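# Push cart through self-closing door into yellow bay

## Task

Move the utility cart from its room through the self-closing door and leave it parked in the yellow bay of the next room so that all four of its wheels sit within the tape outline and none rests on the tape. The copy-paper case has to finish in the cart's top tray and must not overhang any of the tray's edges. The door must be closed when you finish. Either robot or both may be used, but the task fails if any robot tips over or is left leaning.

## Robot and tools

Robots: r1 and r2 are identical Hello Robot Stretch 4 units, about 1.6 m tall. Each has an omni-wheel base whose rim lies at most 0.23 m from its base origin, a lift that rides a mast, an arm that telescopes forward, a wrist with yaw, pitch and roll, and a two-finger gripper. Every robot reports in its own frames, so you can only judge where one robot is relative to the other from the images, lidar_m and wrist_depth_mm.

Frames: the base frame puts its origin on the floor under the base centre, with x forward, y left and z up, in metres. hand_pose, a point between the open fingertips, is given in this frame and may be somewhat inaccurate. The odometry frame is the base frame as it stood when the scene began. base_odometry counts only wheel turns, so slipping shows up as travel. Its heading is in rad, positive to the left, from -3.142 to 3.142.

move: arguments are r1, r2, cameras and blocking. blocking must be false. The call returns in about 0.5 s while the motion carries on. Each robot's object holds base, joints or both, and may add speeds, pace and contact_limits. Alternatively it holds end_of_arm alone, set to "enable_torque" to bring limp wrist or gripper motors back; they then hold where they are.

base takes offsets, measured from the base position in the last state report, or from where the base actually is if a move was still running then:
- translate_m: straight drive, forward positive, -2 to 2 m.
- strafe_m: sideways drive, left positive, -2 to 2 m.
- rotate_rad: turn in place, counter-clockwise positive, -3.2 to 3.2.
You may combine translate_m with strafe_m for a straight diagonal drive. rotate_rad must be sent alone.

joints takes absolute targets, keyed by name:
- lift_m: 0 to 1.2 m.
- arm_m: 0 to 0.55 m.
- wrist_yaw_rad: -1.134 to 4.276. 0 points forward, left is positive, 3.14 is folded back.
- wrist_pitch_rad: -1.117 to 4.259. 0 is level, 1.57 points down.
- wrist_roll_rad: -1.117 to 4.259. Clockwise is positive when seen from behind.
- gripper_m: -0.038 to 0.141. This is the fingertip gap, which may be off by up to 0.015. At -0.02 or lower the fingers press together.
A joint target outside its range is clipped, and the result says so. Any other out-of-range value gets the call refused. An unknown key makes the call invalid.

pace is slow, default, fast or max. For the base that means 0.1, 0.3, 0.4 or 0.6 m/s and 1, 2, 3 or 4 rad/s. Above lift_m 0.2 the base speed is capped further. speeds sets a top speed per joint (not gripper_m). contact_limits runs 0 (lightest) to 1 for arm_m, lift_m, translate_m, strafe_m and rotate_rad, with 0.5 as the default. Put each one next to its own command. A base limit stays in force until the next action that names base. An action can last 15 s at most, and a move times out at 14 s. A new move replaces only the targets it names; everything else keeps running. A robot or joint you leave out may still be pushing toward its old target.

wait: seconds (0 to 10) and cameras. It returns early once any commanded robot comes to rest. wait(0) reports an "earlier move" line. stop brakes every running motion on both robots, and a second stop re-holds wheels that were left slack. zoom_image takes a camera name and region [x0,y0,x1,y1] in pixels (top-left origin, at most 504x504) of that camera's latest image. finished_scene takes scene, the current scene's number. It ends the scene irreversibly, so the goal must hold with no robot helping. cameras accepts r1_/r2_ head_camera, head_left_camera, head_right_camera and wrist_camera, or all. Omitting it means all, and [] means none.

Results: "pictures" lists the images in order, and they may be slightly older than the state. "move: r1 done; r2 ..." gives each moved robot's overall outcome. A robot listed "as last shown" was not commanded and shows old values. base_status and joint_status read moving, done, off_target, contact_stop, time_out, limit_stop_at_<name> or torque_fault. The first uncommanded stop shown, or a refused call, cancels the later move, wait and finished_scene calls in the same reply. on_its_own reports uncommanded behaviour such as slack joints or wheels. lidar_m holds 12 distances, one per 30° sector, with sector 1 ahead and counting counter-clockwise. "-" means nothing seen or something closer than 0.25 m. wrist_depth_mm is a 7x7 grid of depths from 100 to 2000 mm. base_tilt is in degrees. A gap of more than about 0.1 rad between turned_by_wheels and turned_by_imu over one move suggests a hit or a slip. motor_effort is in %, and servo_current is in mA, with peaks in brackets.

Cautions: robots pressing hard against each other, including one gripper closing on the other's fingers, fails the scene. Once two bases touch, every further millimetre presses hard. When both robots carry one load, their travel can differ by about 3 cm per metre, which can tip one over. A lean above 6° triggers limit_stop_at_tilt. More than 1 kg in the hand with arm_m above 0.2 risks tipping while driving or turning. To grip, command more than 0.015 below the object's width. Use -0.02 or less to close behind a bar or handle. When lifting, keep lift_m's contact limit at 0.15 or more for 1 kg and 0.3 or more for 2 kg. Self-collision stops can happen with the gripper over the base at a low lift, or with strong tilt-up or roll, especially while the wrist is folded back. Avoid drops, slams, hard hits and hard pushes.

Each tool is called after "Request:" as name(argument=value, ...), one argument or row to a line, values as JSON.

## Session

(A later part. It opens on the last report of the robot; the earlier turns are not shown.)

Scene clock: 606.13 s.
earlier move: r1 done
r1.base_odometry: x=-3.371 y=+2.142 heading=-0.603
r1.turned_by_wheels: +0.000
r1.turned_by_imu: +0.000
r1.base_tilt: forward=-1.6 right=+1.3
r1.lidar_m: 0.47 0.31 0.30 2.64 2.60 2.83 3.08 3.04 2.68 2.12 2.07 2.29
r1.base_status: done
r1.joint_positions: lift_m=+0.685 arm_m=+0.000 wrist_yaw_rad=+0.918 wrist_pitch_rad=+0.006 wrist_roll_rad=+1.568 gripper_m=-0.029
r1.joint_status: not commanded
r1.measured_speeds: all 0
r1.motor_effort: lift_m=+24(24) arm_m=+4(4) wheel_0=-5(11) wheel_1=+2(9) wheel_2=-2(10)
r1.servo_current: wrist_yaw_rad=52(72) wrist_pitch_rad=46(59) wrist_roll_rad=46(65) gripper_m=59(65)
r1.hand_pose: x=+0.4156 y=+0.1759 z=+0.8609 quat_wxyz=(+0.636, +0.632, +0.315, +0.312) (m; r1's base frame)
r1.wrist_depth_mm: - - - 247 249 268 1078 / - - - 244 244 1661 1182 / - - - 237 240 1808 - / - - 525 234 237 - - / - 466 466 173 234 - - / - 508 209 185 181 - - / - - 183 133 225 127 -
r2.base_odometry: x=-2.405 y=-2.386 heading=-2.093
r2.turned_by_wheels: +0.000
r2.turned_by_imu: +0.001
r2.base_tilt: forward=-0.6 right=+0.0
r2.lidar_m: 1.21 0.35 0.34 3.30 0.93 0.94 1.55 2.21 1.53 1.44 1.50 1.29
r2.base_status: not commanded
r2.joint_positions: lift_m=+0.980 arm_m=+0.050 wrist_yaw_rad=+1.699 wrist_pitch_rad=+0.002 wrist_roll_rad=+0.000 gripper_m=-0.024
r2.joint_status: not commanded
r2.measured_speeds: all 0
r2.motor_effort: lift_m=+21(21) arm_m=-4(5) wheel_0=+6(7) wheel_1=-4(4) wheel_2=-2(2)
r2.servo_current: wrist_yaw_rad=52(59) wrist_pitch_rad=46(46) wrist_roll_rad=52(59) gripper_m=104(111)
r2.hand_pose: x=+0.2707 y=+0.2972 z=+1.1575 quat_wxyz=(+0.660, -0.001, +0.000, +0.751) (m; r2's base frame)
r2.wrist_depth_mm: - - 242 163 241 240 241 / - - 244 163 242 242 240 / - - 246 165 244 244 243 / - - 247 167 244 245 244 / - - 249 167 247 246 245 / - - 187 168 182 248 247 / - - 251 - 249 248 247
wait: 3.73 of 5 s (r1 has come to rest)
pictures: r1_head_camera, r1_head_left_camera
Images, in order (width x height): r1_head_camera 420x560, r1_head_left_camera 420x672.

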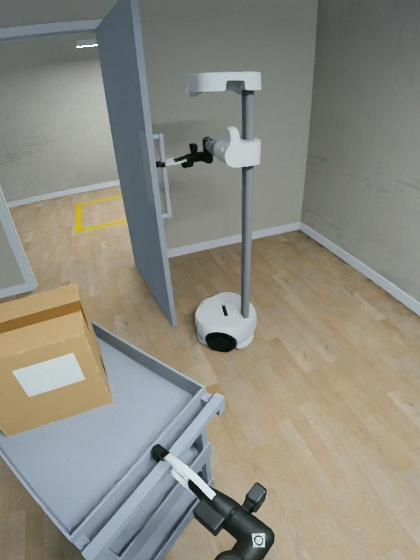

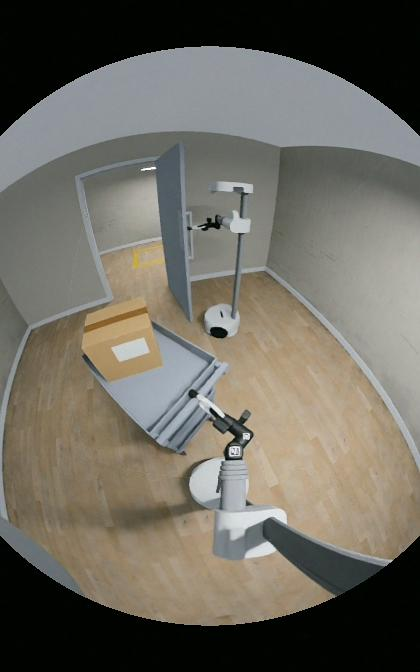

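Request:
move(
  blocking=false,
  r1={"base":{"translate_m":-0.14,"strafe_m":0.10},"joints":{"wrist_yaw_rad":0.7},"pace":"slow","speeds":{"wrist_yaw_rad":0.12}},
  cameras=[],
)

Request:
wait(
  seconds=5,
  cameras=["r1_head_camera","r1_head_left_camera"],
)

Scene clock: 620.73 s.
move: r1 moving
r1.base_odometry: x=-3.375 y=+2.155 heading=-0.603
r1.turned_by_wheels: +0.000
r1.turned_by_imu: +0.000
r1.base_tilt: forward=-1.6 right=+1.2
r1.lidar_m: 0.45 0.30 0.29 2.62 2.61 2.83 3.06 3.02 2.69 2.13 2.10 2.31
r1.base_status: translate_m moving; strafe_m moving
r1.joint_positions: lift_m=+0.685 arm_m=+0.000 wrist_yaw_rad=+0.869 wrist_pitch_rad=+0.006 wrist_roll_rad=+1.568 gripper_m=-0.029
r1.joint_status: wrist_yaw_rad moving
r1.measured_speeds: translate_m=-0.043 strafe_m=+0.031 rotate_rad=+0.001 lift_m=+0.000 arm_m=+0.000 wrist_yaw_rad=-0.130 wrist_pitch_rad=+0.000 wrist_roll_rad=+0.000
r1.motor_effort: lift_m=+24(24) arm_m=+4(4) wheel_0=-7(8) wheel_1=+1(4) wheel_2=+6(7)
r1.servo_current: wrist_yaw_rad=78(78) wrist_pitch_rad=46(59) wrist_roll_rad=26(59) gripper_m=59(59)
r1.hand_pose: x=+0.4239 y=+0.1638 z=+0.8609 quat_wxyz=(+0.643, +0.640, +0.299, +0.296) (m; r1's base frame)
r1.wrist_depth_mm: - - - 252 258 265 281 / - - - 248 250 1708 1182 / - - - 242 245 1863 - / - - 559 236 239 - - / - 462 462 174 233 - - / - 496 208 185 181 - - / - - 183 129 224 127 -
r2: as last shown
r2.turned_by_imu: +0.000
r2.base_tilt: forward=-0.7 right=+0.0
r2.lidar_m: 1.21 0.35 0.34 3.30 0.92 0.96 1.57 2.21 1.55 1.44 1.50 1.28
r2.motor_effort: lift_m=+21(21) arm_m=-4(4) wheel_0=+6(7) wheel_1=-4(4) wheel_2=-2(2)
r2.servo_current: wrist_yaw_rad=46(46) wrist_pitch_rad=39(46) wrist_roll_rad=46(59) gripper_m=98(104)
r2.wrist_depth_mm: - - 243 163 240 240 239 / - - 244 163 243 241 241 / - - 247 165 244 242 242 / - - 246 167 244 243 244 / - - 248 167 247 245 245 / - - 186 168 181 247 247 / - - 252 - 250 247 248
pictures: none
No camera images: "cameras" was empty.

Scene clock: 623.13 s.
earlier move: r1 done
r1.base_odometry: x=-3.429 y=+2.303 heading=-0.603
r1.turned_by_wheels: +0.000
r1.turned_by_imu: +0.000
r1.base_tilt: forward=-1.6 right=+1.3
r1.lidar_m: 0.47 0.33 0.33 2.51 2.46 2.69 2.98 2.95 2.85 2.27 2.23 2.43
r1.base_status: done
r1.joint_positions: lift_m=+0.685 arm_m=+0.000 wrist_yaw_rad=+0.703 wrist_pitch_rad=+0.006 wrist_roll_rad=+1.568 gripper_m=-0.029
r1.joint_status: all done
r1.measured_speeds: all 0
r1.motor_effort: lift_m=+24(24) arm_m=-4(4) wheel_0=-2(11) wheel_1=+2(4) wheel_2=+4(7)
r1.servo_current: wrist_yaw_rad=26(78) wrist_pitch_rad=39(59) wrist_roll_rad=46(72) gripper_m=59(59)
r1.hand_pose: x=+0.4475 y=+0.1197 z=+0.8609 quat_wxyz=(+0.666, +0.662, +0.245, +0.242) (m; r1's base frame)
r1.wrist_depth_mm: - - - 246 248 267 1118 / - - - 242 243 1708 1182 / - - - 238 240 1661 - / - - 530 235 236 - - / - 462 462 173 234 - - / - 508 207 187 181 - - / - - 182 129 225 127 -
r2.base_odometry: x=-2.405 y=-2.386 heading=-2.093
r2.turned_by_wheels: +0.000
r2.turned_by_imu: +0.000
r2.base_tilt: forward=-0.7 right=+0.0
r2.lidar_m: 1.20 0.35 0.34 3.29 0.94 0.97 - 2.23 1.55 1.46 1.52 1.27
r2.base_status: not commanded
r2.joint_positions: lift_m=+0.980 arm_m=+0.050 wrist_yaw_rad=+1.699 wrist_pitch_rad=+0.002 wrist_roll_rad=+0.000 gripper_m=-0.024
r2.joint_status: not commanded
r2.measured_speeds: all 0
r2.motor_effort: lift_m=+21(21) arm_m=-4(5) wheel_0=+6(7) wheel_1=-4(4) wheel_2=-2(2)
r2.servo_current: wrist_yaw_rad=46(59) wrist_pitch_rad=39(46) wrist_roll_rad=33(59) gripper_m=98(111)
r2.hand_pose: x=+0.2707 y=+0.2972 z=+1.1575 quat_wxyz=(+0.660, -0.001, +0.000, +0.751) (m; r2's base frame)
r2.wrist_depth_mm: - - 243 163 241 240 238 / - - 244 163 242 241 239 / - - 246 165 244 243 243 / - - 245 167 245 244 243 / - - 249 167 247 245 245 / - - 187 168 181 247 247 / - - 251 - 249 247 248
wait: 2.40 of 5 s (r1 has come to rest)
pictures: r1_head_camera, r1_head_left_camera
Images, in order (width x height): r1_head_camera 420x560, r1_head_left_camera 420x672.

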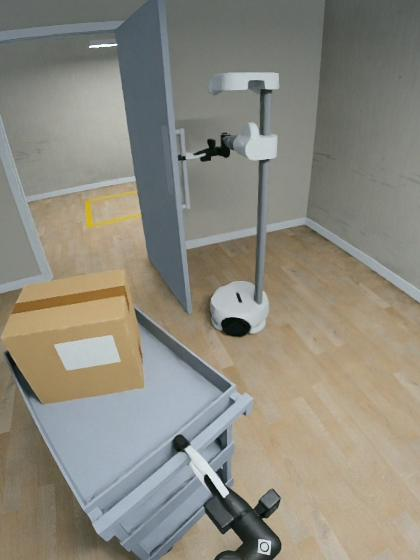

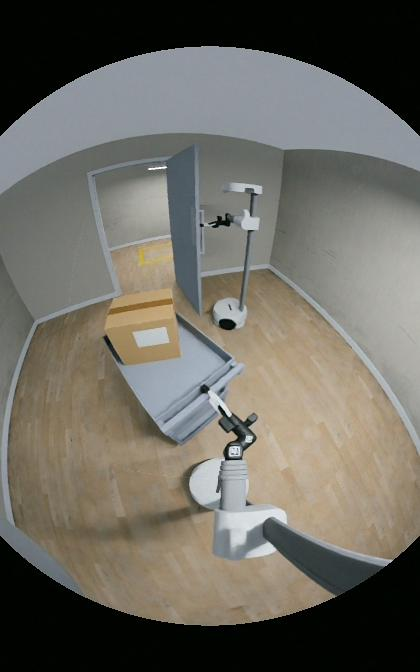

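Request:
move(
  blocking=false,
  r1={"base":{"translate_m":-0.07,"strafe_m":0.16},"joints":{"wrist_yaw_rad":0.45},"pace":"slow","speeds":{"wrist_yaw_rad":0.13}},
  cameras=[],
)

Request:
wait(
  seconds=5,
  cameras=["r1_head_camera","r1_head_left_camera"],
)

Scene clock: 631.73 s.
move: r1 moving
r1.base_odometry: x=-3.427 y=+2.316 heading=-0.603
r1.turned_by_wheels: +0.000
r1.turned_by_imu: +0.000
r1.base_tilt: forward=-1.6 right=+1.3
r1.lidar_m: 0.47 0.32 0.35 2.50 2.45 2.62 2.98 2.95 2.91 2.28 2.24 2.46
r1.base_status: translate_m moving; strafe_m moving
r1.joint_positions: lift_m=+0.685 arm_m=+0.000 wrist_yaw_rad=+0.646 wrist_pitch_rad=+0.006 wrist_roll_rad=+1.568 gripper_m=-0.029
r1.joint_status: wrist_yaw_rad moving
r1.measured_speeds: translate_m=-0.020 strafe_m=+0.046 rotate_rad=-0.001 lift_m=+0.000 arm_m=+0.000 wrist_yaw_rad=-0.130 wrist_pitch_rad=+0.000 wrist_roll_rad=+0.000
r1.motor_effort: lift_m=+24(24) arm_m=-3(4) wheel_0=-6(9) wheel_1=+4(7) wheel_2=+5(6)
r1.servo_current: wrist_yaw_rad=33(72) wrist_pitch_rad=46(52) wrist_roll_rad=52(65) gripper_m=52(59)
r1.hand_pose: x=+0.4538 y=+0.1038 z=+0.8609 quat_wxyz=(+0.672, +0.669, +0.226, +0.223) (m; r1's base frame)
r1.wrist_depth_mm: - - - 251 256 266 282 / - - - 247 249 1661 1229 / - - - 242 243 1808 - / - - 554 236 238 - - / - 466 462 175 234 - - / - 500 208 171 181 - - / - - 183 129 224 127 -
r2: as last shown
r2.base_tilt: forward=-0.6 right=+0.0
r2.lidar_m: 1.21 0.34 0.36 3.28 0.95 0.98 - 2.20 1.55 1.46 1.52 1.25
r2.motor_effort: lift_m=+21(21) arm_m=-4(4) wheel_0=+6(7) wheel_1=-3(4) wheel_2=-1(2)
r2.servo_current: wrist_yaw_rad=52(59) wrist_pitch_rad=39(46) wrist_roll_rad=52(52) gripper_m=98(111)
r2.wrist_depth_mm: - - 242 162 240 240 239 / - - 244 163 243 242 241 / - - 245 165 244 243 241 / - - 247 167 245 244 244 / - - 248 167 246 245 245 / - - 186 168 181 247 246 / - - 250 - 248 247 248
pictures: none
No camera images: "cameras" was empty.

Scene clock: 634.27 s.
earlier move: r1 done
r1.base_odometry: x=-3.396 y=+2.475 heading=-0.603
r1.turned_by_wheels: -0.001
r1.turned_by_imu: -0.001
r1.base_tilt: forward=-1.6 right=+1.3
r1.lidar_m: 0.36 0.31 2.95 2.32 2.30 2.48 2.97 2.92 3.07 2.44 2.39 0.59
r1.base_status: done
r1.joint_positions: lift_m=+0.685 arm_m=+0.000 wrist_yaw_rad=+0.448 wrist_pitch_rad=+0.006 wrist_roll_rad=+1.568 gripper_m=-0.029
r1.joint_status: all done
r1.measured_speeds: all 0
r1.motor_effort: lift_m=+24(24) arm_m=+2(4) wheel_0=-6(11) wheel_1=+3(7) wheel_2=+0(6)
r1.servo_current: wrist_yaw_rad=91(91) wrist_pitch_rad=46(59) wrist_roll_rad=39(78) gripper_m=52(59)
r1.hand_pose: x=+0.4687 y=+0.0461 z=+0.8609 quat_wxyz=(+0.691, +0.688, +0.159, +0.155) (m; r1's base frame)
r1.wrist_depth_mm: - - - - 287 289 293 / - - 1618 - 273 1499 1182 / - - - 255 258 1756 - / - - - 243 247 854 - / - 569 484 178 237 - - / - 462 208 185 180 - - / - 488 183 134 218 127 -
r2.base_odometry: x=-2.405 y=-2.386 heading=-2.093
r2.turned_by_wheels: +0.000
r2.turned_by_imu: +0.000
r2.base_tilt: forward=-0.7 right=+0.0
r2.lidar_m: 1.20 0.35 0.36 3.30 0.98 1.05 - 2.21 1.53 1.46 1.50 1.29
r2.base_status: not commanded
r2.joint_positions: lift_m=+0.980 arm_m=+0.050 wrist_yaw_rad=+1.699 wrist_pitch_rad=+0.002 wrist_roll_rad=+0.000 gripper_m=-0.024
r2.joint_status: not commanded
r2.measured_speeds: all 0
r2.motor_effort: lift_m=+21(21) arm_m=-4(5) wheel_0=+7(7) wheel_1=-4(4) wheel_2=-2(2)
r2.servo_current: wrist_yaw_rad=46(59) wrist_pitch_rad=39(46) wrist_roll_rad=52(65) gripper_m=98(111)
r2.hand_pose: x=+0.2707 y=+0.2972 z=+1.1575 quat_wxyz=(+0.660, -0.001, +0.000, +0.751) (m; r2's base frame)
r2.wrist_depth_mm: - - 243 163 240 240 239 / - - 244 163 242 242 240 / - - 246 165 244 242 243 / - - 247 167 245 245 243 / - - 248 167 247 245 244 / 1138 - 186 168 182 246 247 / - - 250 - 248 248 248
wait: 2.53 of 5 s (r1 has come to rest)
pictures: r1_head_camera, r1_head_left_camera
Images, in order (width x height): r1_head_camera 420x560, r1_head_left_camera 420x672.

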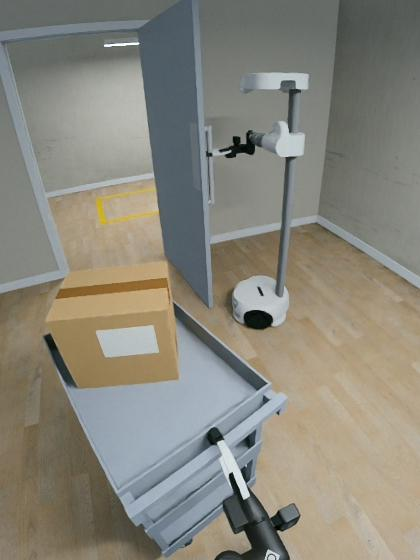

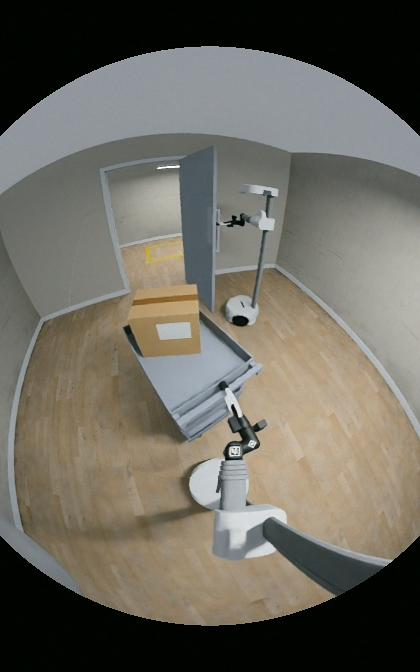

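Request:
move(
  blocking=false,
  r1={"base":{"rotate_rad":0.2},"joints":{"wrist_yaw_rad":0.25},"pace":"slow","speeds":{"wrist_yaw_rad":0.3}},
  cameras=[],
)

Request:
wait(
  seconds=3,
  cameras=["r1_head_camera"],
)

Request:
move(
  blocking=false,
  r1={"base":{"rotate_rad":0.19},"joints":{"wrist_yaw_rad":0.1},"pace":"slow","speeds":{"wrist_yaw_rad":0.3}},
  cameras=[],
)

Request:
wait(
  seconds=3,
  cameras=["r1_head_camera","r1_wrist_camera"],
)

Scene clock: 648.43 s.
move: r1 moving
r1.base_odometry: x=-3.396 y=+2.474 heading=-0.481
r1.turned_by_wheels: +0.122
r1.turned_by_imu: +0.122
r1.base_tilt: forward=-1.6 right=+1.3
r1.lidar_m: 0.35 0.32 2.70 2.29 2.31 2.66 2.96 2.93 2.85 2.41 2.42 0.50
r1.base_status: rotate_rad moving
r1.joint_positions: lift_m=+0.685 arm_m=+0.000 wrist_yaw_rad=+0.314 wrist_pitch_rad=+0.006 wrist_roll_rad=+1.568 gripper_m=-0.029
r1.joint_status: wrist_yaw_rad moving
r1.measured_speeds: translate_m=-0.002 strafe_m=-0.001 rotate_rad=+0.417 lift_m=+0.000 arm_m=+0.000 wrist_yaw_rad=-0.329 wrist_pitch_rad=+0.000 wrist_roll_rad=+0.000
r1.motor_effort: lift_m=+24(24) arm_m=+3(4) wheel_0=-11(11) wheel_1=-5(6) wheel_2=-9(10)
r1.servo_current: wrist_yaw_rad=52(72) wrist_pitch_rad=46(52) wrist_roll_rad=52(65) gripper_m=59(65)
r1.hand_pose: x=+0.4722 y=+0.0058 z=+0.8609 quat_wxyz=(+0.700, +0.697, +0.113, +0.108) (m; r1's base frame)
r1.wrist_depth_mm: - - - - 293 298 300 / - - 1756 - 276 1537 1205 / - - - 255 259 1708 - / - - - 243 248 1808 - / - 585 496 177 236 - - / - 459 187 185 181 - - / - 469 477 132 216 127 -
r2: as last shown
r2.lidar_m: 1.22 0.35 0.34 3.28 0.98 1.02 - 2.22 1.54 1.46 1.49 1.26
r2.motor_effort: lift_m=+21(21) arm_m=-4(4) wheel_0=+6(7) wheel_1=-3(4) wheel_2=-2(2)
r2.servo_current: wrist_yaw_rad=46(59) wrist_pitch_rad=46(46) wrist_roll_rad=46(52) gripper_m=104(104)
r2.wrist_depth_mm: - - 243 163 240 240 241 / - - 245 164 242 241 240 / - - 245 165 244 243 243 / - - 247 167 246 244 244 / - - 249 167 246 246 244 / 1138 - 187 168 181 247 247 / - - 250 - 249 247 248
pictures: none
No camera images: "cameras" was empty.

Scene clock: 649.13 s.
earlier move: r1 done
r1.base_odometry: x=-3.396 y=+2.475 heading=-0.403
r1.turned_by_wheels: +0.078
r1.turned_by_imu: +0.078
r1.base_tilt: forward=-1.6 right=+1.3
r1.lidar_m: 0.35 0.33 2.58 2.28 2.30 2.79 2.94 2.95 2.73 2.42 2.42 0.46
r1.base_status: done
r1.joint_positions: lift_m=+0.685 arm_m=+0.000 wrist_yaw_rad=+0.253 wrist_pitch_rad=+0.006 wrist_roll_rad=+1.568 gripper_m=-0.029
r1.joint_status: all done
r1.measured_speeds: translate_m=+0.000 strafe_m=+0.000 rotate_rad=+0.000 lift_m=+0.000 arm_m=+0.000 wrist_yaw_rad=-0.001 wrist_pitch_rad=+0.000 wrist_roll_rad=+0.000
r1.motor_effort: lift_m=+24(24) arm_m=+0(4) wheel_0=+0(13) wheel_1=-1(6) wheel_2=-3(11)
r1.servo_current: wrist_yaw_rad=46(72) wrist_pitch_rad=46(59) wrist_roll_rad=65(65) gripper_m=59(65)
r1.hand_pose: x=+0.4720 y=-0.0125 z=+0.8609 quat_wxyz=(+0.703, +0.700, +0.091, +0.087) (m; r1's base frame)
r1.wrist_depth_mm: - - - 259 266 274 277 / - - - 254 255 1661 1205 / - - - 246 249 1863 - / - - 603 238 241 - - / - 469 459 175 234 - - / - 477 188 186 182 - - / - 508 504 131 221 127 -
r2.base_odometry: x=-2.405 y=-2.386 heading=-2.093
r2.turned_by_wheels: +0.000
r2.turned_by_imu: +0.000
r2.base_tilt: forward=-0.7 right=+0.1
r2.lidar_m: 1.20 0.36 0.36 3.30 1.00 1.06 - 2.21 1.55 1.47 1.49 1.28
r2.base_status: not commanded
r2.joint_positions: lift_m=+0.980 arm_m=+0.050 wrist_yaw_rad=+1.699 wrist_pitch_rad=+0.002 wrist_roll_rad=+0.000 gripper_m=-0.024
r2.joint_status: not commanded
r2.measured_speeds: all 0
r2.motor_effort: lift_m=+21(21) arm_m=-4(4) wheel_0=+6(7) wheel_1=-3(4) wheel_2=-2(2)
r2.servo_current: wrist_yaw_rad=33(59) wrist_pitch_rad=39(46) wrist_roll_rad=52(65) gripper_m=104(104)
r2.hand_pose: x=+0.2707 y=+0.2972 z=+1.1575 quat_wxyz=(+0.660, -0.001, +0.000, +0.751) (m; r2's base frame)
r2.wrist_depth_mm: - - 242 163 242 239 239 / - - 244 163 242 241 240 / - - 245 165 244 242 242 / - - 247 167 244 244 243 / - - 249 168 246 246 244 / 1118 - 186 168 181 248 246 / - - 251 - 250 248 247
wait: 0.70 of 3 s (r1 has come to rest)
pictures: r1_head_camera
Images, in order (width x height): r1_head_camera 420x560.

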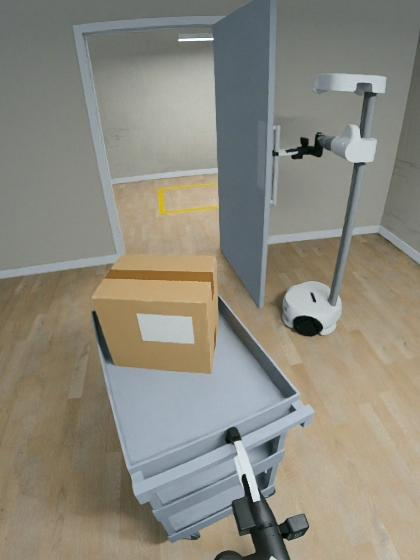

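Scene clock: 649.63 s.
move: r1 moving
r1.base_odometry: x=-3.396 y=+2.474 heading=-0.282
r1.turned_by_wheels: +0.121
r1.turned_by_imu: +0.122
r1.base_tilt: forward=-1.6 right=+1.2
r1.lidar_m: 0.32 0.35 2.45 2.30 2.36 3.08 2.95 3.03 2.61 2.44 2.45 0.44
r1.base_status: rotate_rad moving
r1.joint_positions: lift_m=+0.685 arm_m=+0.000 wrist_yaw_rad=+0.122 wrist_pitch_rad=+0.006 wrist_roll_rad=+1.569 gripper_m=-0.029
r1.joint_status: wrist_yaw_rad moving
r1.measured_speeds: translate_m=+0.001 strafe_m=-0.001 rotate_rad=+0.382 lift_m=+0.000 arm_m=+0.000 wrist_yaw_rad=-0.344 wrist_pitch_rad=+0.000 wrist_roll_rad=+0.000
r1.motor_effort: lift_m=+24(24) arm_m=-2(2) wheel_0=-6(7) wheel_1=-5(7) wheel_2=-4(6)
r1.servo_current: wrist_yaw_rad=65(98) wrist_pitch_rad=52(52) wrist_roll_rad=39(65) gripper_m=52(59)
r1.hand_pose: x=+0.4678 y=-0.0517 z=+0.8609 quat_wxyz=(+0.707, +0.705, +0.045, +0.041) (m; r1's base frame)
r1.wrist_depth_mm: - - - - 279 287 289 / - - 1661 259 265 1430 1182 / - - - 251 254 1808 - / - - - 241 246 - - / - 496 466 177 236 - - / - 466 188 185 182 - - / - 496 488 130 220 127 -
r2: as last shown
r2.base_tilt: forward=-0.7 right=+0.0
r2.lidar_m: 1.19 0.33 0.34 3.27 0.98 1.05 - 2.22 1.55 1.44 1.50 1.30
r2.motor_effort: lift_m=+21(21) arm_m=-4(5) wheel_0=+6(7) wheel_1=-4(4) wheel_2=-2(2)
r2.servo_current: wrist_yaw_rad=33(52) wrist_pitch_rad=39(46) wrist_roll_rad=46(52) gripper_m=104(104)
r2.wrist_depth_mm: - - 243 163 241 240 239 / - - 244 163 243 241 240 / - - 246 165 243 243 242 / - - 246 167 245 245 244 / - - 248 167 246 245 245 / 1118 - 186 168 181 247 245 / - - 250 - 249 248 247
pictures: none
No camera images: "cameras" was empty.

Scene clock: 650.47 s.
earlier move: r1 done
r1.base_odometry: x=-3.396 y=+2.475 heading=-0.214
r1.turned_by_wheels: +0.068
r1.turned_by_imu: +0.068
r1.base_tilt: forward=-1.6 right=+1.3
r1.lidar_m: 0.35 0.37 2.39 2.30 2.38 3.07 2.95 3.06 2.53 2.41 2.51 0.45
r1.base_status: done
r1.joint_positions: lift_m=+0.685 arm_m=+0.000 wrist_yaw_rad=+0.100 wrist_pitch_rad=+0.006 wrist_roll_rad=+1.569 gripper_m=-0.029
r1.joint_status: all done
r1.measured_speeds: all 0
r1.motor_effort: lift_m=+24(24) arm_m=-3(4) wheel_0=-3(9) wheel_1=-3(7) wheel_2=-1(7)
r1.servo_current: wrist_yaw_rad=33(98) wrist_pitch_rad=52(59) wrist_roll_rad=52(65) gripper_m=52(59)
r1.hand_pose: x=+0.4665 y=-0.0583 z=+0.8609 quat_wxyz=(+0.707, +0.705, +0.037, +0.033) (m; r1's base frame)
r1.wrist_depth_mm: - - 1576 247 251 264 281 / - - - 242 245 1661 1182 / - - - 239 239 1808 - / - - 539 236 236 - - / - 459 462 173 233 - - / - 504 206 186 183 - - / - - 530 131 224 127 -
r2.base_odometry: x=-2.405 y=-2.386 heading=-2.093
r2.turned_by_wheels: +0.000
r2.turned_by_imu: +0.000
r2.base_tilt: forward=-0.6 right=+0.0
r2.lidar_m: 1.20 0.36 0.36 3.28 1.00 1.07 - 2.20 1.53 1.45 1.50 1.27
r2.base_status: not commanded
r2.joint_positions: lift_m=+0.980 arm_m=+0.050 wrist_yaw_rad=+1.699 wrist_pitch_rad=+0.002 wrist_roll_rad=+0.000 gripper_m=-0.024
r2.joint_status: not commanded
r2.measured_speeds: all 0
r2.motor_effort: lift_m=+21(21) arm_m=-4(5) wheel_0=+6(7) wheel_1=-3(4) wheel_2=-1(2)
r2.servo_current: wrist_yaw_rad=33(52) wrist_pitch_rad=46(46) wrist_roll_rad=46(59) gripper_m=98(111)
r2.hand_pose: x=+0.2707 y=+0.2972 z=+1.1575 quat_wxyz=(+0.660, -0.001, +0.000, +0.751) (m; r2's base frame)
r2.wrist_depth_mm: - - 244 163 241 240 240 / - - 245 163 243 241 240 / - - 245 165 245 242 242 / - - 247 167 245 243 244 / 1160 - 248 167 247 246 244 / 1098 - 187 168 181 246 247 / - 1281 251 - 249 248 248
wait: 0.83 of 3 s (r1 has come to rest)
pictures: r1_head_camera, r1_wrist_camera
Images, in order (width x height): r1_head_camera 420x560, r1_wrist_camera 616x392.

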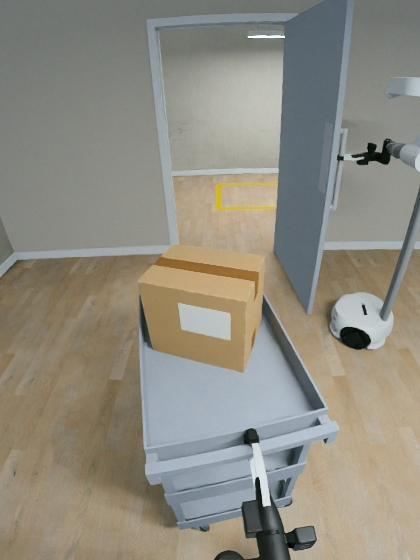

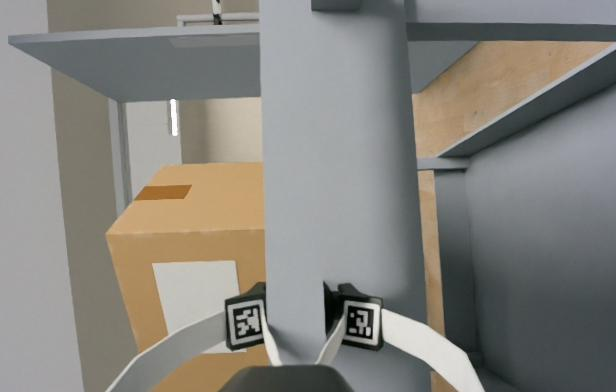

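Request:
zoom_image(
  camera="r1_head_camera",
  region=[130, 130, 390, 370],
)

Scaled by 1.938 from the camera's 420x560 image, which has a finer 600x800 frame.

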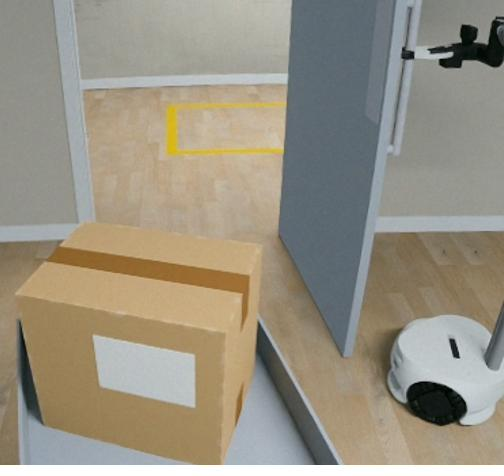

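Request:
move(
  blocking=false,
  r1={"base":{"translate_m":0.07,"strafe_m":0.2},"joints":{"wrist_yaw_rad":-0.15},"pace":"slow","speeds":{"wrist_yaw_rad":0.12}},
  cameras=[],
)

Request:
wait(
  seconds=5,
  cameras=["r1_head_camera","r1_wrist_camera"],
)

Scene clock: 690.90 s.
move: r1 moving
r1.base_odometry: x=-3.390 y=+2.485 heading=-0.214
r1.turned_by_wheels: +0.000
r1.turned_by_imu: +0.000
r1.base_tilt: forward=-1.6 right=+1.2
r1.lidar_m: 0.36 0.36 2.40 2.29 2.37 3.04 2.95 3.08 2.55 2.44 2.52 0.44
r1.base_status: translate_m moving; strafe_m moving
r1.joint_positions: lift_m=+0.685 arm_m=+0.000 wrist_yaw_rad=+0.052 wrist_pitch_rad=+0.006 wrist_roll_rad=+1.569 gripper_m=-0.029
r1.joint_status: wrist_yaw_rad moving
r1.measured_speeds: translate_m=+0.017 strafe_m=+0.047 rotate_rad=-0.003 lift_m=+0.000 arm_m=+0.000 wrist_yaw_rad=-0.142 wrist_pitch_rad=+0.000 wrist_roll_rad=+0.000
r1.motor_effort: lift_m=+24(24) arm_m=-3(4) wheel_0=-4(5) wheel_1=+7(10) wheel_2=-4(4)
r1.servo_current: wrist_yaw_rad=85(85) wrist_pitch_rad=59(59) wrist_roll_rad=59(59) gripper_m=59(59)
r1.hand_pose: x=+0.4634 y=-0.0724 z=+0.8609 quat_wxyz=(+0.708, +0.706, +0.021, +0.016) (m; r1's base frame)
r1.wrist_depth_mm: - - - 254 259 267 277 / - - - 250 251 1708 1182 / - - - 242 245 1808 - / - - 574 236 239 - - / - 466 462 174 235 - - / - 484 208 187 184 - - / - 530 183 131 224 135 -
r2: as last shown
r2.base_tilt: forward=-0.7 right=+0.0
r2.lidar_m: 1.21 0.35 0.34 3.28 1.00 1.08 - 2.21 1.57 1.46 1.50 1.28
r2.motor_effort: lift_m=+21(21) arm_m=-4(4) wheel_0=+6(7) wheel_1=-3(4) wheel_2=-2(2)
r2.servo_current: wrist_yaw_rad=52(52) wrist_pitch_rad=39(46) wrist_roll_rad=39(59) gripper_m=104(104)
r2.wrist_depth_mm: - - 243 163 241 240 240 / - - 244 163 243 240 240 / - - 245 166 244 242 242 / - - 246 167 244 244 243 / 1138 - 248 167 246 246 244 / 1078 - 186 168 181 247 246 / - 1336 250 - 249 248 248
pictures: none
No camera images: "cameras" was empty.

Scene clock: 693.80 s.
earlier move: r1 done
r1.base_odometry: x=-3.285 y=+2.655 heading=-0.214
r1.turned_by_wheels: +0.000
r1.turned_by_imu: +0.001
r1.base_tilt: forward=-1.6 right=+1.3
r1.lidar_m: 0.33 0.34 2.21 2.10 2.18 2.96 3.03 3.15 2.76 2.62 2.75 0.42
r1.base_status: done
r1.joint_positions: lift_m=+0.685 arm_m=+0.000 wrist_yaw_rad=-0.150 wrist_pitch_rad=+0.006 wrist_roll_rad=+1.569 gripper_m=-0.029
r1.joint_status: all done
r1.measured_speeds: all 0
r1.motor_effort: lift_m=+24(24) arm_m=+4(4) wheel_0=-2(10) wheel_1=+2(10) wheel_2=-5(9)
r1.servo_current: wrist_yaw_rad=39(85) wrist_pitch_rad=52(59) wrist_roll_rad=39(72) gripper_m=52(65)
r1.hand_pose: x=+0.4430 y=-0.1295 z=+0.8609 quat_wxyz=(+0.706, +0.704, -0.051, -0.055) (m; r1's base frame)
r1.wrist_depth_mm: - - - - 297 1366 1078 / - - - - 281 1430 1138 / - - - - 263 1708 - / - - - 246 249 1808 - / - - 521 179 238 - - / - 455 206 187 182 - - / - 466 469 130 214 127 -
r2.base_odometry: x=-2.405 y=-2.386 heading=-2.093
r2.turned_by_wheels: +0.000
r2.turned_by_imu: +0.000
r2.base_tilt: forward=-0.7 right=+0.1
r2.lidar_m: 1.19 0.35 0.34 3.28 1.04 1.20 - 2.20 1.55 1.45 1.51 1.31
r2.base_status: not commanded
r2.joint_positions: lift_m=+0.980 arm_m=+0.050 wrist_yaw_rad=+1.699 wrist_pitch_rad=+0.002 wrist_roll_rad=+0.000 gripper_m=-0.024
r2.joint_status: not commanded
r2.measured_speeds: all 0
r2.motor_effort: lift_m=+21(21) arm_m=-4(5) wheel_0=+6(7) wheel_1=-4(4) wheel_2=-2(2)
r2.servo_current: wrist_yaw_rad=52(65) wrist_pitch_rad=39(46) wrist_roll_rad=46(65) gripper_m=98(111)
r2.hand_pose: x=+0.2707 y=+0.2972 z=+1.1575 quat_wxyz=(+0.660, -0.001, +0.000, +0.751) (m; r2's base frame)
r2.wrist_depth_mm: - - 242 163 242 239 239 / - - 245 163 242 242 241 / - - 246 166 245 242 243 / - - 247 167 244 244 244 / 1138 - 248 167 246 245 246 / 1098 - 186 168 181 246 247 / - 1366 251 - 249 248 247
wait: 2.90 of 5 s (r1 has come to rest)
pictures: r1_head_camera, r1_wrist_camera
Images, in order (width x height): r1_head_camera 420x560, r1_wrist_camera 616x392.

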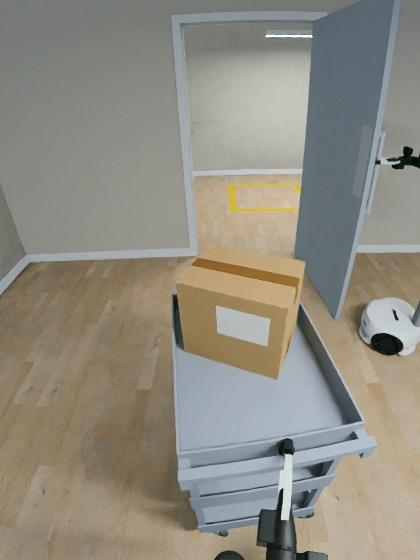

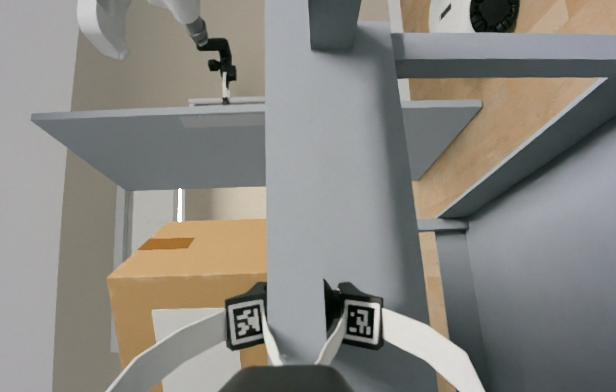

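Request:
move(
  blocking=false,
  r1={"base":{"translate_m":0.03,"strafe_m":0.22},"joints":{"wrist_yaw_rad":-0.35},"pace":"slow","speeds":{"wrist_yaw_rad":0.1}},
  cameras=[],
)

Request:
wait(
  seconds=5,
  cameras=["r1_head_camera","r1_wrist_camera"],
)

Scene clock: 706.67 s.
move: r1 moving
r1.base_odometry: x=-3.281 y=+2.668 heading=-0.215
r1.turned_by_wheels: +0.000
r1.turned_by_imu: -0.001
r1.base_tilt: forward=-1.6 right=+1.3
r1.lidar_m: 0.33 0.36 2.17 2.08 2.19 2.98 3.04 3.12 2.74 2.64 2.74 0.44
r1.base_status: translate_m moving; strafe_m moving
r1.joint_positions: lift_m=+0.685 arm_m=+0.000 wrist_yaw_rad=-0.191 wrist_pitch_rad=+0.007 wrist_roll_rad=+1.569 gripper_m=-0.029
r1.joint_status: wrist_yaw_rad moving
r1.measured_speeds: translate_m=+0.007 strafe_m=+0.053 rotate_rad=+0.000 lift_m=+0.000 arm_m=+0.000 wrist_yaw_rad=-0.100 wrist_pitch_rad=+0.002 wrist_roll_rad=+0.000
r1.motor_effort: lift_m=+24(24) arm_m=+4(4) wheel_0=-6(10) wheel_1=+7(7) wheel_2=-3(5)
r1.servo_current: wrist_yaw_rad=85(85) wrist_pitch_rad=46(52) wrist_roll_rad=59(59) gripper_m=52(59)
r1.hand_pose: x=+0.4374 y=-0.1406 z=+0.8609 quat_wxyz=(+0.704, +0.703, -0.065, -0.070) (m; r1's base frame)
r1.wrist_depth_mm: - - - - 304 1397 1078 / - - - - 294 1464 1138 / - - - - 265 1661 - / - - - 250 254 1863 - / - - 539 181 238 - - / - 452 188 183 182 - - / - 462 469 129 214 127 -
r2: as last shown
r2.base_tilt: forward=-0.7 right=+0.0
r2.lidar_m: 1.20 0.36 0.36 3.27 1.04 1.19 - 2.20 1.54 1.46 1.50 1.27
r2.motor_effort: lift_m=+21(21) arm_m=-4(4) wheel_0=+7(7) wheel_1=-4(4) wheel_2=-2(2)
r2.servo_current: wrist_yaw_rad=39(52) wrist_pitch_rad=33(46) wrist_roll_rad=59(59) gripper_m=104(111)
r2.wrist_depth_mm: - - 243 163 241 239 240 / - - 244 163 242 242 240 / - - 245 165 244 243 243 / - - 246 167 245 243 243 / 1138 - 249 167 246 246 246 / 1078 - 187 168 181 246 247 / - 1366 252 - 249 248 248
pictures: none
No camera images: "cameras" was empty.

Scene clock: 709.60 s.
earlier move: r1 done
r1.base_odometry: x=-3.209 y=+2.863 heading=-0.215
r1.turned_by_wheels: +0.000
r1.turned_by_imu: +0.001
r1.base_tilt: forward=-1.6 right=+1.3
r1.lidar_m: 0.35 2.74 1.95 1.88 1.98 2.70 3.07 3.16 2.99 2.84 0.48 0.41
r1.base_status: done
r1.joint_positions: lift_m=+0.685 arm_m=+0.000 wrist_yaw_rad=-0.347 wrist_pitch_rad=+0.007 wrist_roll_rad=+1.569 gripper_m=-0.029
r1.joint_status: all done
r1.measured_speeds: all 0
r1.motor_effort: lift_m=+24(24) arm_m=-3(4) wheel_0=-6(10) wheel_1=+3(8) wheel_2=-3(5)
r1.servo_current: wrist_yaw_rad=78(85) wrist_pitch_rad=52(59) wrist_roll_rad=59(72) gripper_m=46(65)
r1.hand_pose: x=+0.4123 y=-0.1803 z=+0.8608 quat_wxyz=(+0.697, +0.696, -0.120, -0.125) (m; r1's base frame)
r1.wrist_depth_mm: - 1661 - - 293 296 1060 / - - - - 277 1499 1118 / - - 1921 257 259 1708 - / - - - 245 249 1808 - / - 585 496 178 239 - - / - 459 187 187 183 - - / - 473 477 129 217 127 -
r2.base_odometry: x=-2.405 y=-2.386 heading=-2.093
r2.turned_by_wheels: +0.000
r2.turned_by_imu: +0.000
r2.base_tilt: forward=-0.7 right=+0.1
r2.lidar_m: 1.20 0.36 0.33 3.28 1.09 1.29 - 2.22 1.53 1.45 1.50 1.28
r2.base_status: not commanded
r2.joint_positions: lift_m=+0.980 arm_m=+0.050 wrist_yaw_rad=+1.699 wrist_pitch_rad=+0.002 wrist_roll_rad=+0.000 gripper_m=-0.024
r2.joint_status: not commanded
r2.measured_speeds: all 0
r2.motor_effort: lift_m=+21(21) arm_m=-4(4) wheel_0=+6(7) wheel_1=-4(4) wheel_2=-2(2)
r2.servo_current: wrist_yaw_rad=39(59) wrist_pitch_rad=33(46) wrist_roll_rad=39(59) gripper_m=104(111)
r2.hand_pose: x=+0.2707 y=+0.2972 z=+1.1575 quat_wxyz=(+0.660, -0.001, +0.000, +0.751) (m; r2's base frame)
r2.wrist_depth_mm: - - 244 163 240 240 239 / - - 243 164 242 242 240 / - - 246 165 243 242 241 / - - 247 167 245 244 244 / 1182 - 249 167 247 246 245 / 1118 - 187 168 182 247 246 / - 144 251 - 248 247 247
wait: 2.93 of 5 s (r1 has come to rest)
pictures: r1_head_camera, r1_wrist_camera
Images, in order (width x height): r1_head_camera 420x560, r1_wrist_camera 616x392.

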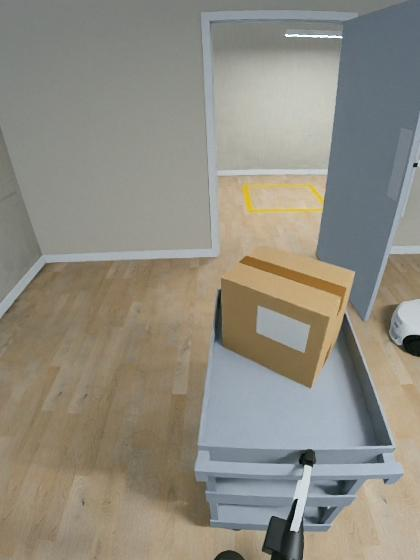

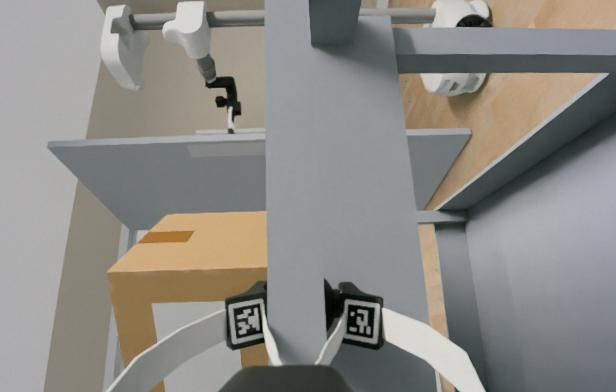

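Request:
move(
  blocking=false,
  r1={"base":{"translate_m":0.3,"strafe_m":-0.045},"pace":"slow"},
  cameras=[],
)

Request:
wait(
  seconds=5,
  cameras=["r1_head_camera","r1_wrist_camera"],
)

Scene clock: 717.17 s.
move: r1 moving
r1.base_odometry: x=-3.198 y=+2.859 heading=-0.215
r1.turned_by_wheels: +0.000
r1.turned_by_imu: +0.000
r1.base_tilt: forward=-1.6 right=+1.2
r1.lidar_m: 0.32 2.70 1.96 1.89 1.97 2.68 3.08 3.21 2.94 2.85 0.46 0.39
r1.base_status: translate_m moving; strafe_m moving
r1.joint_positions: lift_m=+0.685 arm_m=+0.000 wrist_yaw_rad=-0.352 wrist_pitch_rad=+0.007 wrist_roll_rad=+1.569 gripper_m=-0.029
r1.joint_status: not commanded
r1.measured_speeds: translate_m=+0.048 strafe_m=-0.008 rotate_rad=-0.003 lift_m=+0.000 arm_m=+0.000 wrist_yaw_rad=-0.020 wrist_pitch_rad=+0.000 wrist_roll_rad=+0.000
r1.motor_effort: lift_m=+24(24) arm_m=+0(4) wheel_0=+8(9) wheel_1=+2(5) wheel_2=-9(9)
r1.servo_current: wrist_yaw_rad=72(72) wrist_pitch_rad=39(52) wrist_roll_rad=59(59) gripper_m=52(59)
r1.hand_pose: x=+0.4114 y=-0.1816 z=+0.8608 quat_wxyz=(+0.697, +0.696, -0.121, -0.126) (m; r1's base frame)
r1.wrist_depth_mm: - - - - 300 1397 1078 / - - - - 286 1464 1160 / - - - - 264 1708 - / - - - 247 250 1921 - / - - 530 178 239 - - / - 455 187 172 181 - - / - 462 466 130 214 127 -
r2: as last shown
r2.base_tilt: forward=-0.6 right=+0.0
r2.lidar_m: 1.21 0.36 0.32 3.29 1.06 1.34 - 2.21 1.56 1.46 1.52 1.29
r2.motor_effort: lift_m=+21(21) arm_m=-4(5) wheel_0=+6(7) wheel_1=-4(4) wheel_2=-1(2)
r2.servo_current: wrist_yaw_rad=39(59) wrist_pitch_rad=46(46) wrist_roll_rad=39(52) gripper_m=104(104)
r2.wrist_depth_mm: - - 242 163 241 241 239 / - - 244 163 244 241 240 / - - 245 165 243 244 241 / - - 247 167 244 245 244 / 1160 - 248 167 248 245 244 / 1118 - 186 168 181 247 245 / - 144 250 - 250 248 248
pictures: none
No camera images: "cameras" was empty.

Scene clock: 720.97 s.
earlier move: r1 done
r1.base_odometry: x=-2.926 y=+2.756 heading=-0.214
r1.turned_by_wheels: +0.001
r1.turned_by_imu: +0.001
r1.base_tilt: forward=-1.6 right=+1.3
r1.lidar_m: 0.25 0.53 2.01 1.92 2.02 2.72 3.37 3.48 2.93 2.79 1.61 0.42
r1.base_status: done
r1.joint_positions: lift_m=+0.685 arm_m=+0.000 wrist_yaw_rad=-0.350 wrist_pitch_rad=+0.007 wrist_roll_rad=+1.569 gripper_m=-0.029
r1.joint_status: not commanded
r1.measured_speeds: all 0
r1.motor_effort: lift_m=+24(24) arm_m=+4(4) wheel_0=+7(9) wheel_1=+3(6) wheel_2=-3(13)
r1.servo_current: wrist_yaw_rad=39(78) wrist_pitch_rad=46(59) wrist_roll_rad=52(65) gripper_m=59(59)
r1.hand_pose: x=+0.4117 y=-0.1811 z=+0.8608 quat_wxyz=(+0.697, +0.696, -0.121, -0.126) (m; r1's base frame)
r1.wrist_depth_mm: - - - - - 1397 1182 / - - - 300 - 1499 1182 / - - - - 340 355 359 / - - - - 293 1708 - / - - - 250 251 1808 - / - - 207 187 186 - - / - 413 418 129 202 135 -
r2.base_odometry: x=-2.405 y=-2.386 heading=-2.093
r2.turned_by_wheels: +0.000
r2.turned_by_imu: +0.001
r2.base_tilt: forward=-0.7 right=+0.0
r2.lidar_m: 1.22 0.34 0.35 1.16 1.15 1.61 - 2.19 1.54 1.46 1.51 1.27
r2.base_status: not commanded
r2.joint_positions: lift_m=+0.980 arm_m=+0.050 wrist_yaw_rad=+1.699 wrist_pitch_rad=+0.002 wrist_roll_rad=+0.000 gripper_m=-0.024
r2.joint_status: not commanded
r2.measured_speeds: all 0
r2.motor_effort: lift_m=+21(21) arm_m=-4(5) wheel_0=+6(7) wheel_1=-4(4) wheel_2=-2(2)
r2.servo_current: wrist_yaw_rad=46(59) wrist_pitch_rad=39(46) wrist_roll_rad=46(59) gripper_m=104(111)
r2.hand_pose: x=+0.2707 y=+0.2972 z=+1.1575 quat_wxyz=(+0.660, -0.001, +0.000, +0.751) (m; r2's base frame)
r2.wrist_depth_mm: - - 243 163 241 240 241 / - - 245 163 242 242 240 / - - 246 165 244 243 243 / - - 247 167 245 244 244 / - 1229 249 167 246 246 245 / 1366 1229 186 168 181 246 246 / - 137 251 - 250 247 248
wait: 3.80 of 5 s (r1 has come to rest)
pictures: r1_head_camera, r1_wrist_camera
Images, in order (width x height): r1_head_camera 420x560, r1_wrist_camera 616x392.

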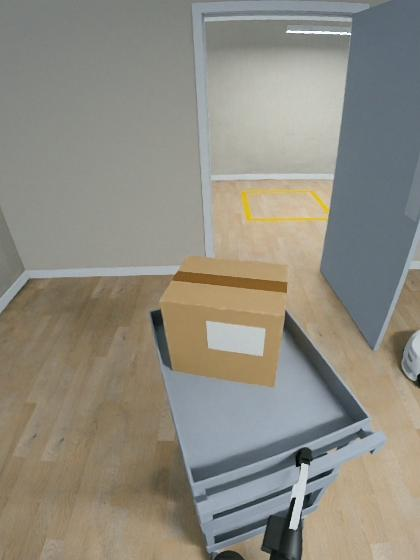

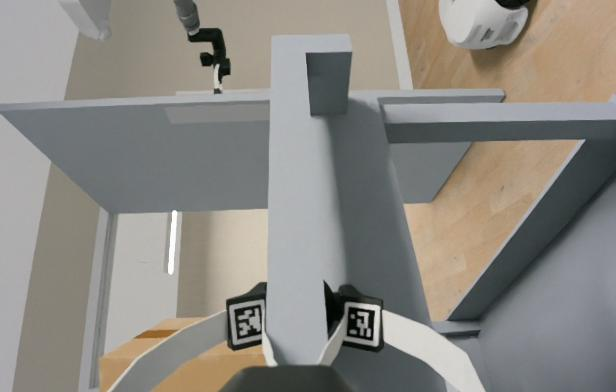

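Request:
move(
  blocking=false,
  r1={"base":{"translate_m":-0.5,"strafe_m":-0.05},"joints":{"wrist_yaw_rad":0.1},"pace":"slow","speeds":{"wrist_yaw_rad":0.12}},
  cameras=[],
)

Request:
wait(
  seconds=7,
  cameras=["r1_head_camera","r1_wrist_camera"],
)

Scene clock: 770.23 s.
move: r1 moving
r1.base_odometry: x=-2.938 y=+2.757 heading=-0.215
r1.turned_by_wheels: +0.000
r1.turned_by_imu: -0.001
r1.base_tilt: forward=-1.6 right=+1.2
r1.lidar_m: 0.29 0.49 2.00 1.93 2.01 2.74 3.39 3.47 2.90 2.80 1.59 0.40
r1.base_status: translate_m moving; strafe_m moving
r1.joint_positions: lift_m=+0.685 arm_m=+0.000 wrist_yaw_rad=-0.300 wrist_pitch_rad=+0.007 wrist_roll_rad=+1.569 gripper_m=-0.029
r1.joint_status: wrist_yaw_rad moving
r1.measured_speeds: translate_m=-0.050 strafe_m=-0.005 rotate_rad=-0.002 lift_m=+0.000 arm_m=+0.000 wrist_yaw_rad=+0.120 wrist_pitch_rad=+0.000 wrist_roll_rad=+0.000
r1.motor_effort: lift_m=+24(24) arm_m=+4(4) wheel_0=-5(8) wheel_1=-4(6) wheel_2=+6(7)
r1.servo_current: wrist_yaw_rad=65(72) wrist_pitch_rad=52(59) wrist_roll_rad=46(59) gripper_m=52(59)
r1.hand_pose: x=+0.4205 y=-0.1688 z=+0.8608 quat_wxyz=(+0.700, +0.699, -0.103, -0.108) (m; r1's base frame)
r1.wrist_depth_mm: - - - - - 1464 1182 / - - 1537 265 347 1397 1138 / - - - - 336 1464 418 / - - - - 273 1708 - / - - - 247 248 1863 - / - - 187 172 182 - - / - 421 421 142 205 127 -
r2: as last shown
r2.turned_by_imu: +0.000
r2.base_tilt: forward=-0.6 right=+0.1
r2.lidar_m: 1.20 0.34 0.36 1.14 1.14 1.62 - 2.18 1.57 1.44 1.49 1.29
r2.motor_effort: lift_m=+21(21) arm_m=-4(4) wheel_0=+7(7) wheel_1=-4(4) wheel_2=-2(2)
r2.servo_current: wrist_yaw_rad=39(52) wrist_pitch_rad=39(46) wrist_roll_rad=46(59) gripper_m=104(104)
r2.wrist_depth_mm: - - 242 163 241 240 239 / - - 245 163 241 242 241 / - - 246 165 244 243 243 / - - 246 168 244 244 244 / - 1205 249 167 247 245 245 / 1366 1255 186 168 181 247 246 / - 137 251 - 249 249 247
pictures: none
No camera images: "cameras" was empty.

Scene clock: 776.03 s.
earlier move: r1 done
r1.base_odometry: x=-3.425 y=+2.813 heading=-0.214
r1.turned_by_wheels: +0.000
r1.turned_by_imu: +0.001
r1.base_tilt: forward=-1.6 right=+1.3
r1.lidar_m: 0.38 0.38 2.08 1.98 2.04 2.83 2.81 2.98 2.89 2.75 2.86 0.42
r1.base_status: done
r1.joint_positions: lift_m=+0.685 arm_m=+0.000 wrist_yaw_rad=+0.102 wrist_pitch_rad=+0.007 wrist_roll_rad=+1.569 gripper_m=-0.029
r1.joint_status: all done
r1.measured_speeds: all 0
r1.motor_effort: lift_m=+24(24) arm_m=-4(4) wheel_0=-1(8) wheel_1=-2(8) wheel_2=+4(10)
r1.servo_current: wrist_yaw_rad=52(78) wrist_pitch_rad=39(59) wrist_roll_rad=46(65) gripper_m=52(65)
r1.hand_pose: x=+0.4667 y=-0.0575 z=+0.8608 quat_wxyz=(+0.707, +0.705, +0.038, +0.034) (m; r1's base frame)
r1.wrist_depth_mm: - - - 229 230 1537 1182 / - - - 230 231 1661 - / - - 603 229 231 - - / - 488 462 230 231 - - / - 488 484 170 231 - - / - - 213 179 183 - - / - - 180 - 232 136 -
r2.base_odometry: x=-2.405 y=-2.386 heading=-2.093
r2.turned_by_wheels: +0.000
r2.turned_by_imu: +0.001
r2.base_tilt: forward=-0.7 right=+0.1
r2.lidar_m: 1.20 0.35 0.35 3.31 1.25 1.43 - 2.18 1.55 1.46 1.50 1.27
r2.base_status: not commanded
r2.joint_positions: lift_m=+0.980 arm_m=+0.050 wrist_yaw_rad=+1.699 wrist_pitch_rad=+0.002 wrist_roll_rad=+0.000 gripper_m=-0.024
r2.joint_status: not commanded
r2.measured_speeds: all 0
r2.motor_effort: lift_m=+21(21) arm_m=-4(5) wheel_0=+7(7) wheel_1=-4(4) wheel_2=-2(2)
r2.servo_current: wrist_yaw_rad=46(65) wrist_pitch_rad=39(46) wrist_roll_rad=46(59) gripper_m=104(111)
r2.hand_pose: x=+0.2707 y=+0.2972 z=+1.1575 quat_wxyz=(+0.660, -0.001, +0.000, +0.751) (m; r2's base frame)
r2.wrist_depth_mm: - - 243 163 240 239 239 / - - 245 163 242 241 241 / - - 246 166 244 243 242 / - - 247 167 244 244 244 / 1308 - 248 167 246 245 245 / 1255 - 186 168 182 247 246 / - 1336 251 - 250 248 248
wait: 5.80 of 7 s (r1 has come to rest)
pictures: r1_head_camera, r1_wrist_camera
Images, in order (width x height): r1_head_camera 420x560, r1_wrist_camera 616x392.

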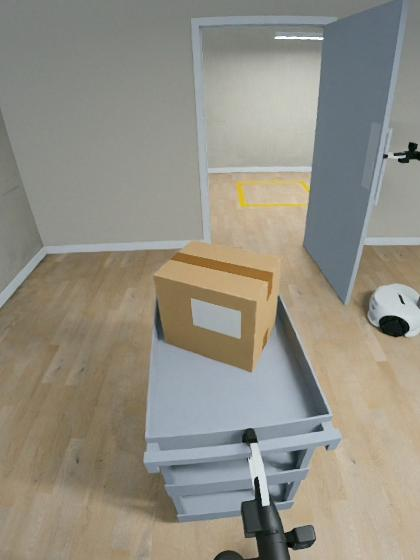

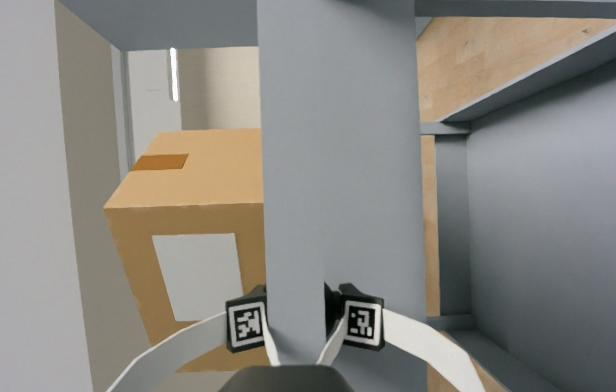

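Request:
move(
  blocking=false,
  r1={"base":{"translate_m":-0.6,"strafe_m":-0.2},"pace":"slow"},
  cameras=[],
)

Request:
wait(
  seconds=8,
  cameras=["r1_head_camera","r1_head_right_camera"],
)

Scene clock: 800.33 s.
move: r1 moving
r1.base_odometry: x=-3.438 y=+2.812 heading=-0.214
r1.turned_by_wheels: +0.000
r1.turned_by_imu: +0.000
r1.base_tilt: forward=-1.5 right=+1.2
r1.lidar_m: 0.40 0.40 2.05 1.97 2.05 2.84 2.84 2.98 2.85 2.74 2.86 0.45
r1.base_status: translate_m moving; strafe_m moving
r1.joint_positions: lift_m=+0.685 arm_m=+0.000 wrist_yaw_rad=+0.103 wrist_pitch_rad=+0.007 wrist_roll_rad=+1.569 gripper_m=-0.029
r1.joint_status: not commanded
r1.measured_speeds: translate_m=-0.049 strafe_m=-0.017 rotate_rad=+0.000 lift_m=+0.000 arm_m=+0.000 wrist_yaw_rad=+0.002 wrist_pitch_rad=+0.000 wrist_roll_rad=+0.000
r1.motor_effort: lift_m=+24(24) arm_m=-4(4) wheel_0=-1(2) wheel_1=-6(6) wheel_2=+9(10)
r1.servo_current: wrist_yaw_rad=52(72) wrist_pitch_rad=46(52) wrist_roll_rad=46(52) gripper_m=52(59)
r1.hand_pose: x=+0.4667 y=-0.0574 z=+0.8608 quat_wxyz=(+0.707, +0.705, +0.039, +0.034) (m; r1's base frame)
r1.wrist_depth_mm: - - - 229 230 1576 1182 / - - - 229 230 1708 - / - - 597 230 231 - - / - 488 466 230 230 - - / - 484 480 170 231 - - / - - 508 180 184 - - / - - 180 - 230 137 -
r2: as last shown
r2.turned_by_imu: +0.000
r2.base_tilt: forward=-0.6 right=+0.1
r2.lidar_m: 1.21 0.36 0.35 3.29 1.29 1.44 - 2.23 1.57 1.45 1.50 1.28
r2.motor_effort: lift_m=+21(21) arm_m=-4(4) wheel_0=+6(7) wheel_1=-4(4) wheel_2=-2(2)
r2.servo_current: wrist_yaw_rad=52(52) wrist_pitch_rad=39(46) wrist_roll_rad=39(59) gripper_m=104(111)
r2.wrist_depth_mm: - - 243 163 241 241 239 / - - 245 163 242 242 241 / - - 245 165 243 242 242 / - - 247 167 244 245 244 / 1336 - 249 167 246 246 245 / 1281 - 186 168 181 247 246 / - 1366 251 - 249 248 247
pictures: none
No camera images: "cameras" was empty.

Scene clock: 807.40 s.
earlier move: r1 done
r1.base_odometry: x=-4.054 y=+2.745 heading=-0.214
r1.turned_by_wheels: +0.000
r1.turned_by_imu: +0.000
r1.base_tilt: forward=-1.6 right=+1.3
r1.lidar_m: 0.34 0.32 2.25 2.13 2.21 2.32 2.22 2.35 2.67 2.55 2.67 0.48
r1.base_status: done
r1.joint_positions: lift_m=+0.685 arm_m=+0.000 wrist_yaw_rad=+0.103 wrist_pitch_rad=+0.007 wrist_roll_rad=+1.569 gripper_m=-0.029
r1.joint_status: not commanded
r1.measured_speeds: all 0
r1.motor_effort: lift_m=+24(24) arm_m=-4(4) wheel_0=-2(4) wheel_1=-1(7) wheel_2=+2(10)
r1.servo_current: wrist_yaw_rad=52(78) wrist_pitch_rad=52(59) wrist_roll_rad=46(65) gripper_m=59(59)
r1.hand_pose: x=+0.4667 y=-0.0574 z=+0.8608 quat_wxyz=(+0.707, +0.705, +0.039, +0.034) (m; r1's base frame)
r1.wrist_depth_mm: - - - - - 1618 1098 / - - - - 301 317 322 / - - - - 273 1708 1281 / - - - 252 255 1808 - / - - 580 236 242 - - / - 455 213 180 182 - - / - 452 183 - 216 128 -
r2.base_odometry: x=-2.405 y=-2.386 heading=-2.093
r2.turned_by_wheels: +0.000
r2.turned_by_imu: +0.001
r2.base_tilt: forward=-0.7 right=+0.0
r2.lidar_m: 1.20 0.35 0.35 3.26 3.37 1.72 - 2.21 1.55 1.45 1.49 1.29
r2.base_status: not commanded
r2.joint_positions: lift_m=+0.980 arm_m=+0.050 wrist_yaw_rad=+1.699 wrist_pitch_rad=+0.002 wrist_roll_rad=+0.000 gripper_m=-0.024
r2.joint_status: not commanded
r2.measured_speeds: all 0
r2.motor_effort: lift_m=+21(21) arm_m=-4(5) wheel_0=+6(7) wheel_1=-4(4) wheel_2=-2(2)
r2.servo_current: wrist_yaw_rad=46(65) wrist_pitch_rad=39(46) wrist_roll_rad=39(59) gripper_m=98(111)
r2.hand_pose: x=+0.2707 y=+0.2972 z=+1.1575 quat_wxyz=(+0.660, -0.001, +0.000, +0.751) (m; r2's base frame)
r2.wrist_depth_mm: - - 243 163 241 239 239 / - - 244 163 242 242 241 / - - 245 165 243 243 242 / - - 247 167 245 244 243 / - - 248 167 246 246 244 / - - 186 168 181 247 247 / - - 251 - 250 248 247
wait: 7.07 of 8 s (r1 has come to rest)
pictures: r1_head_camera, r1_head_right_camera
Images, in order (width x height): r1_head_camera 420x560, r1_head_right_camera 420x672.

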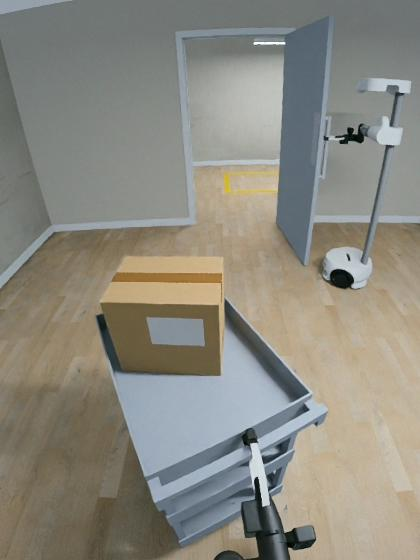

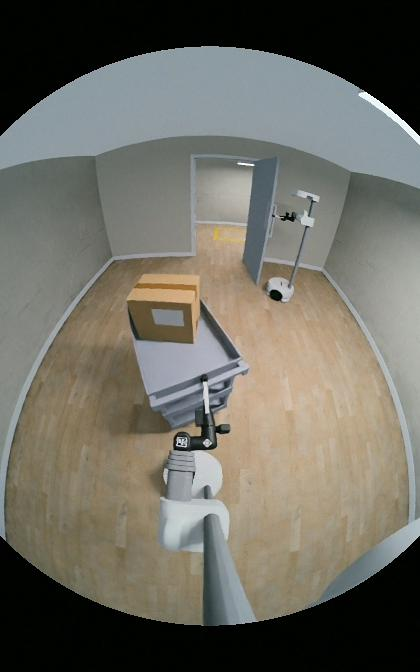

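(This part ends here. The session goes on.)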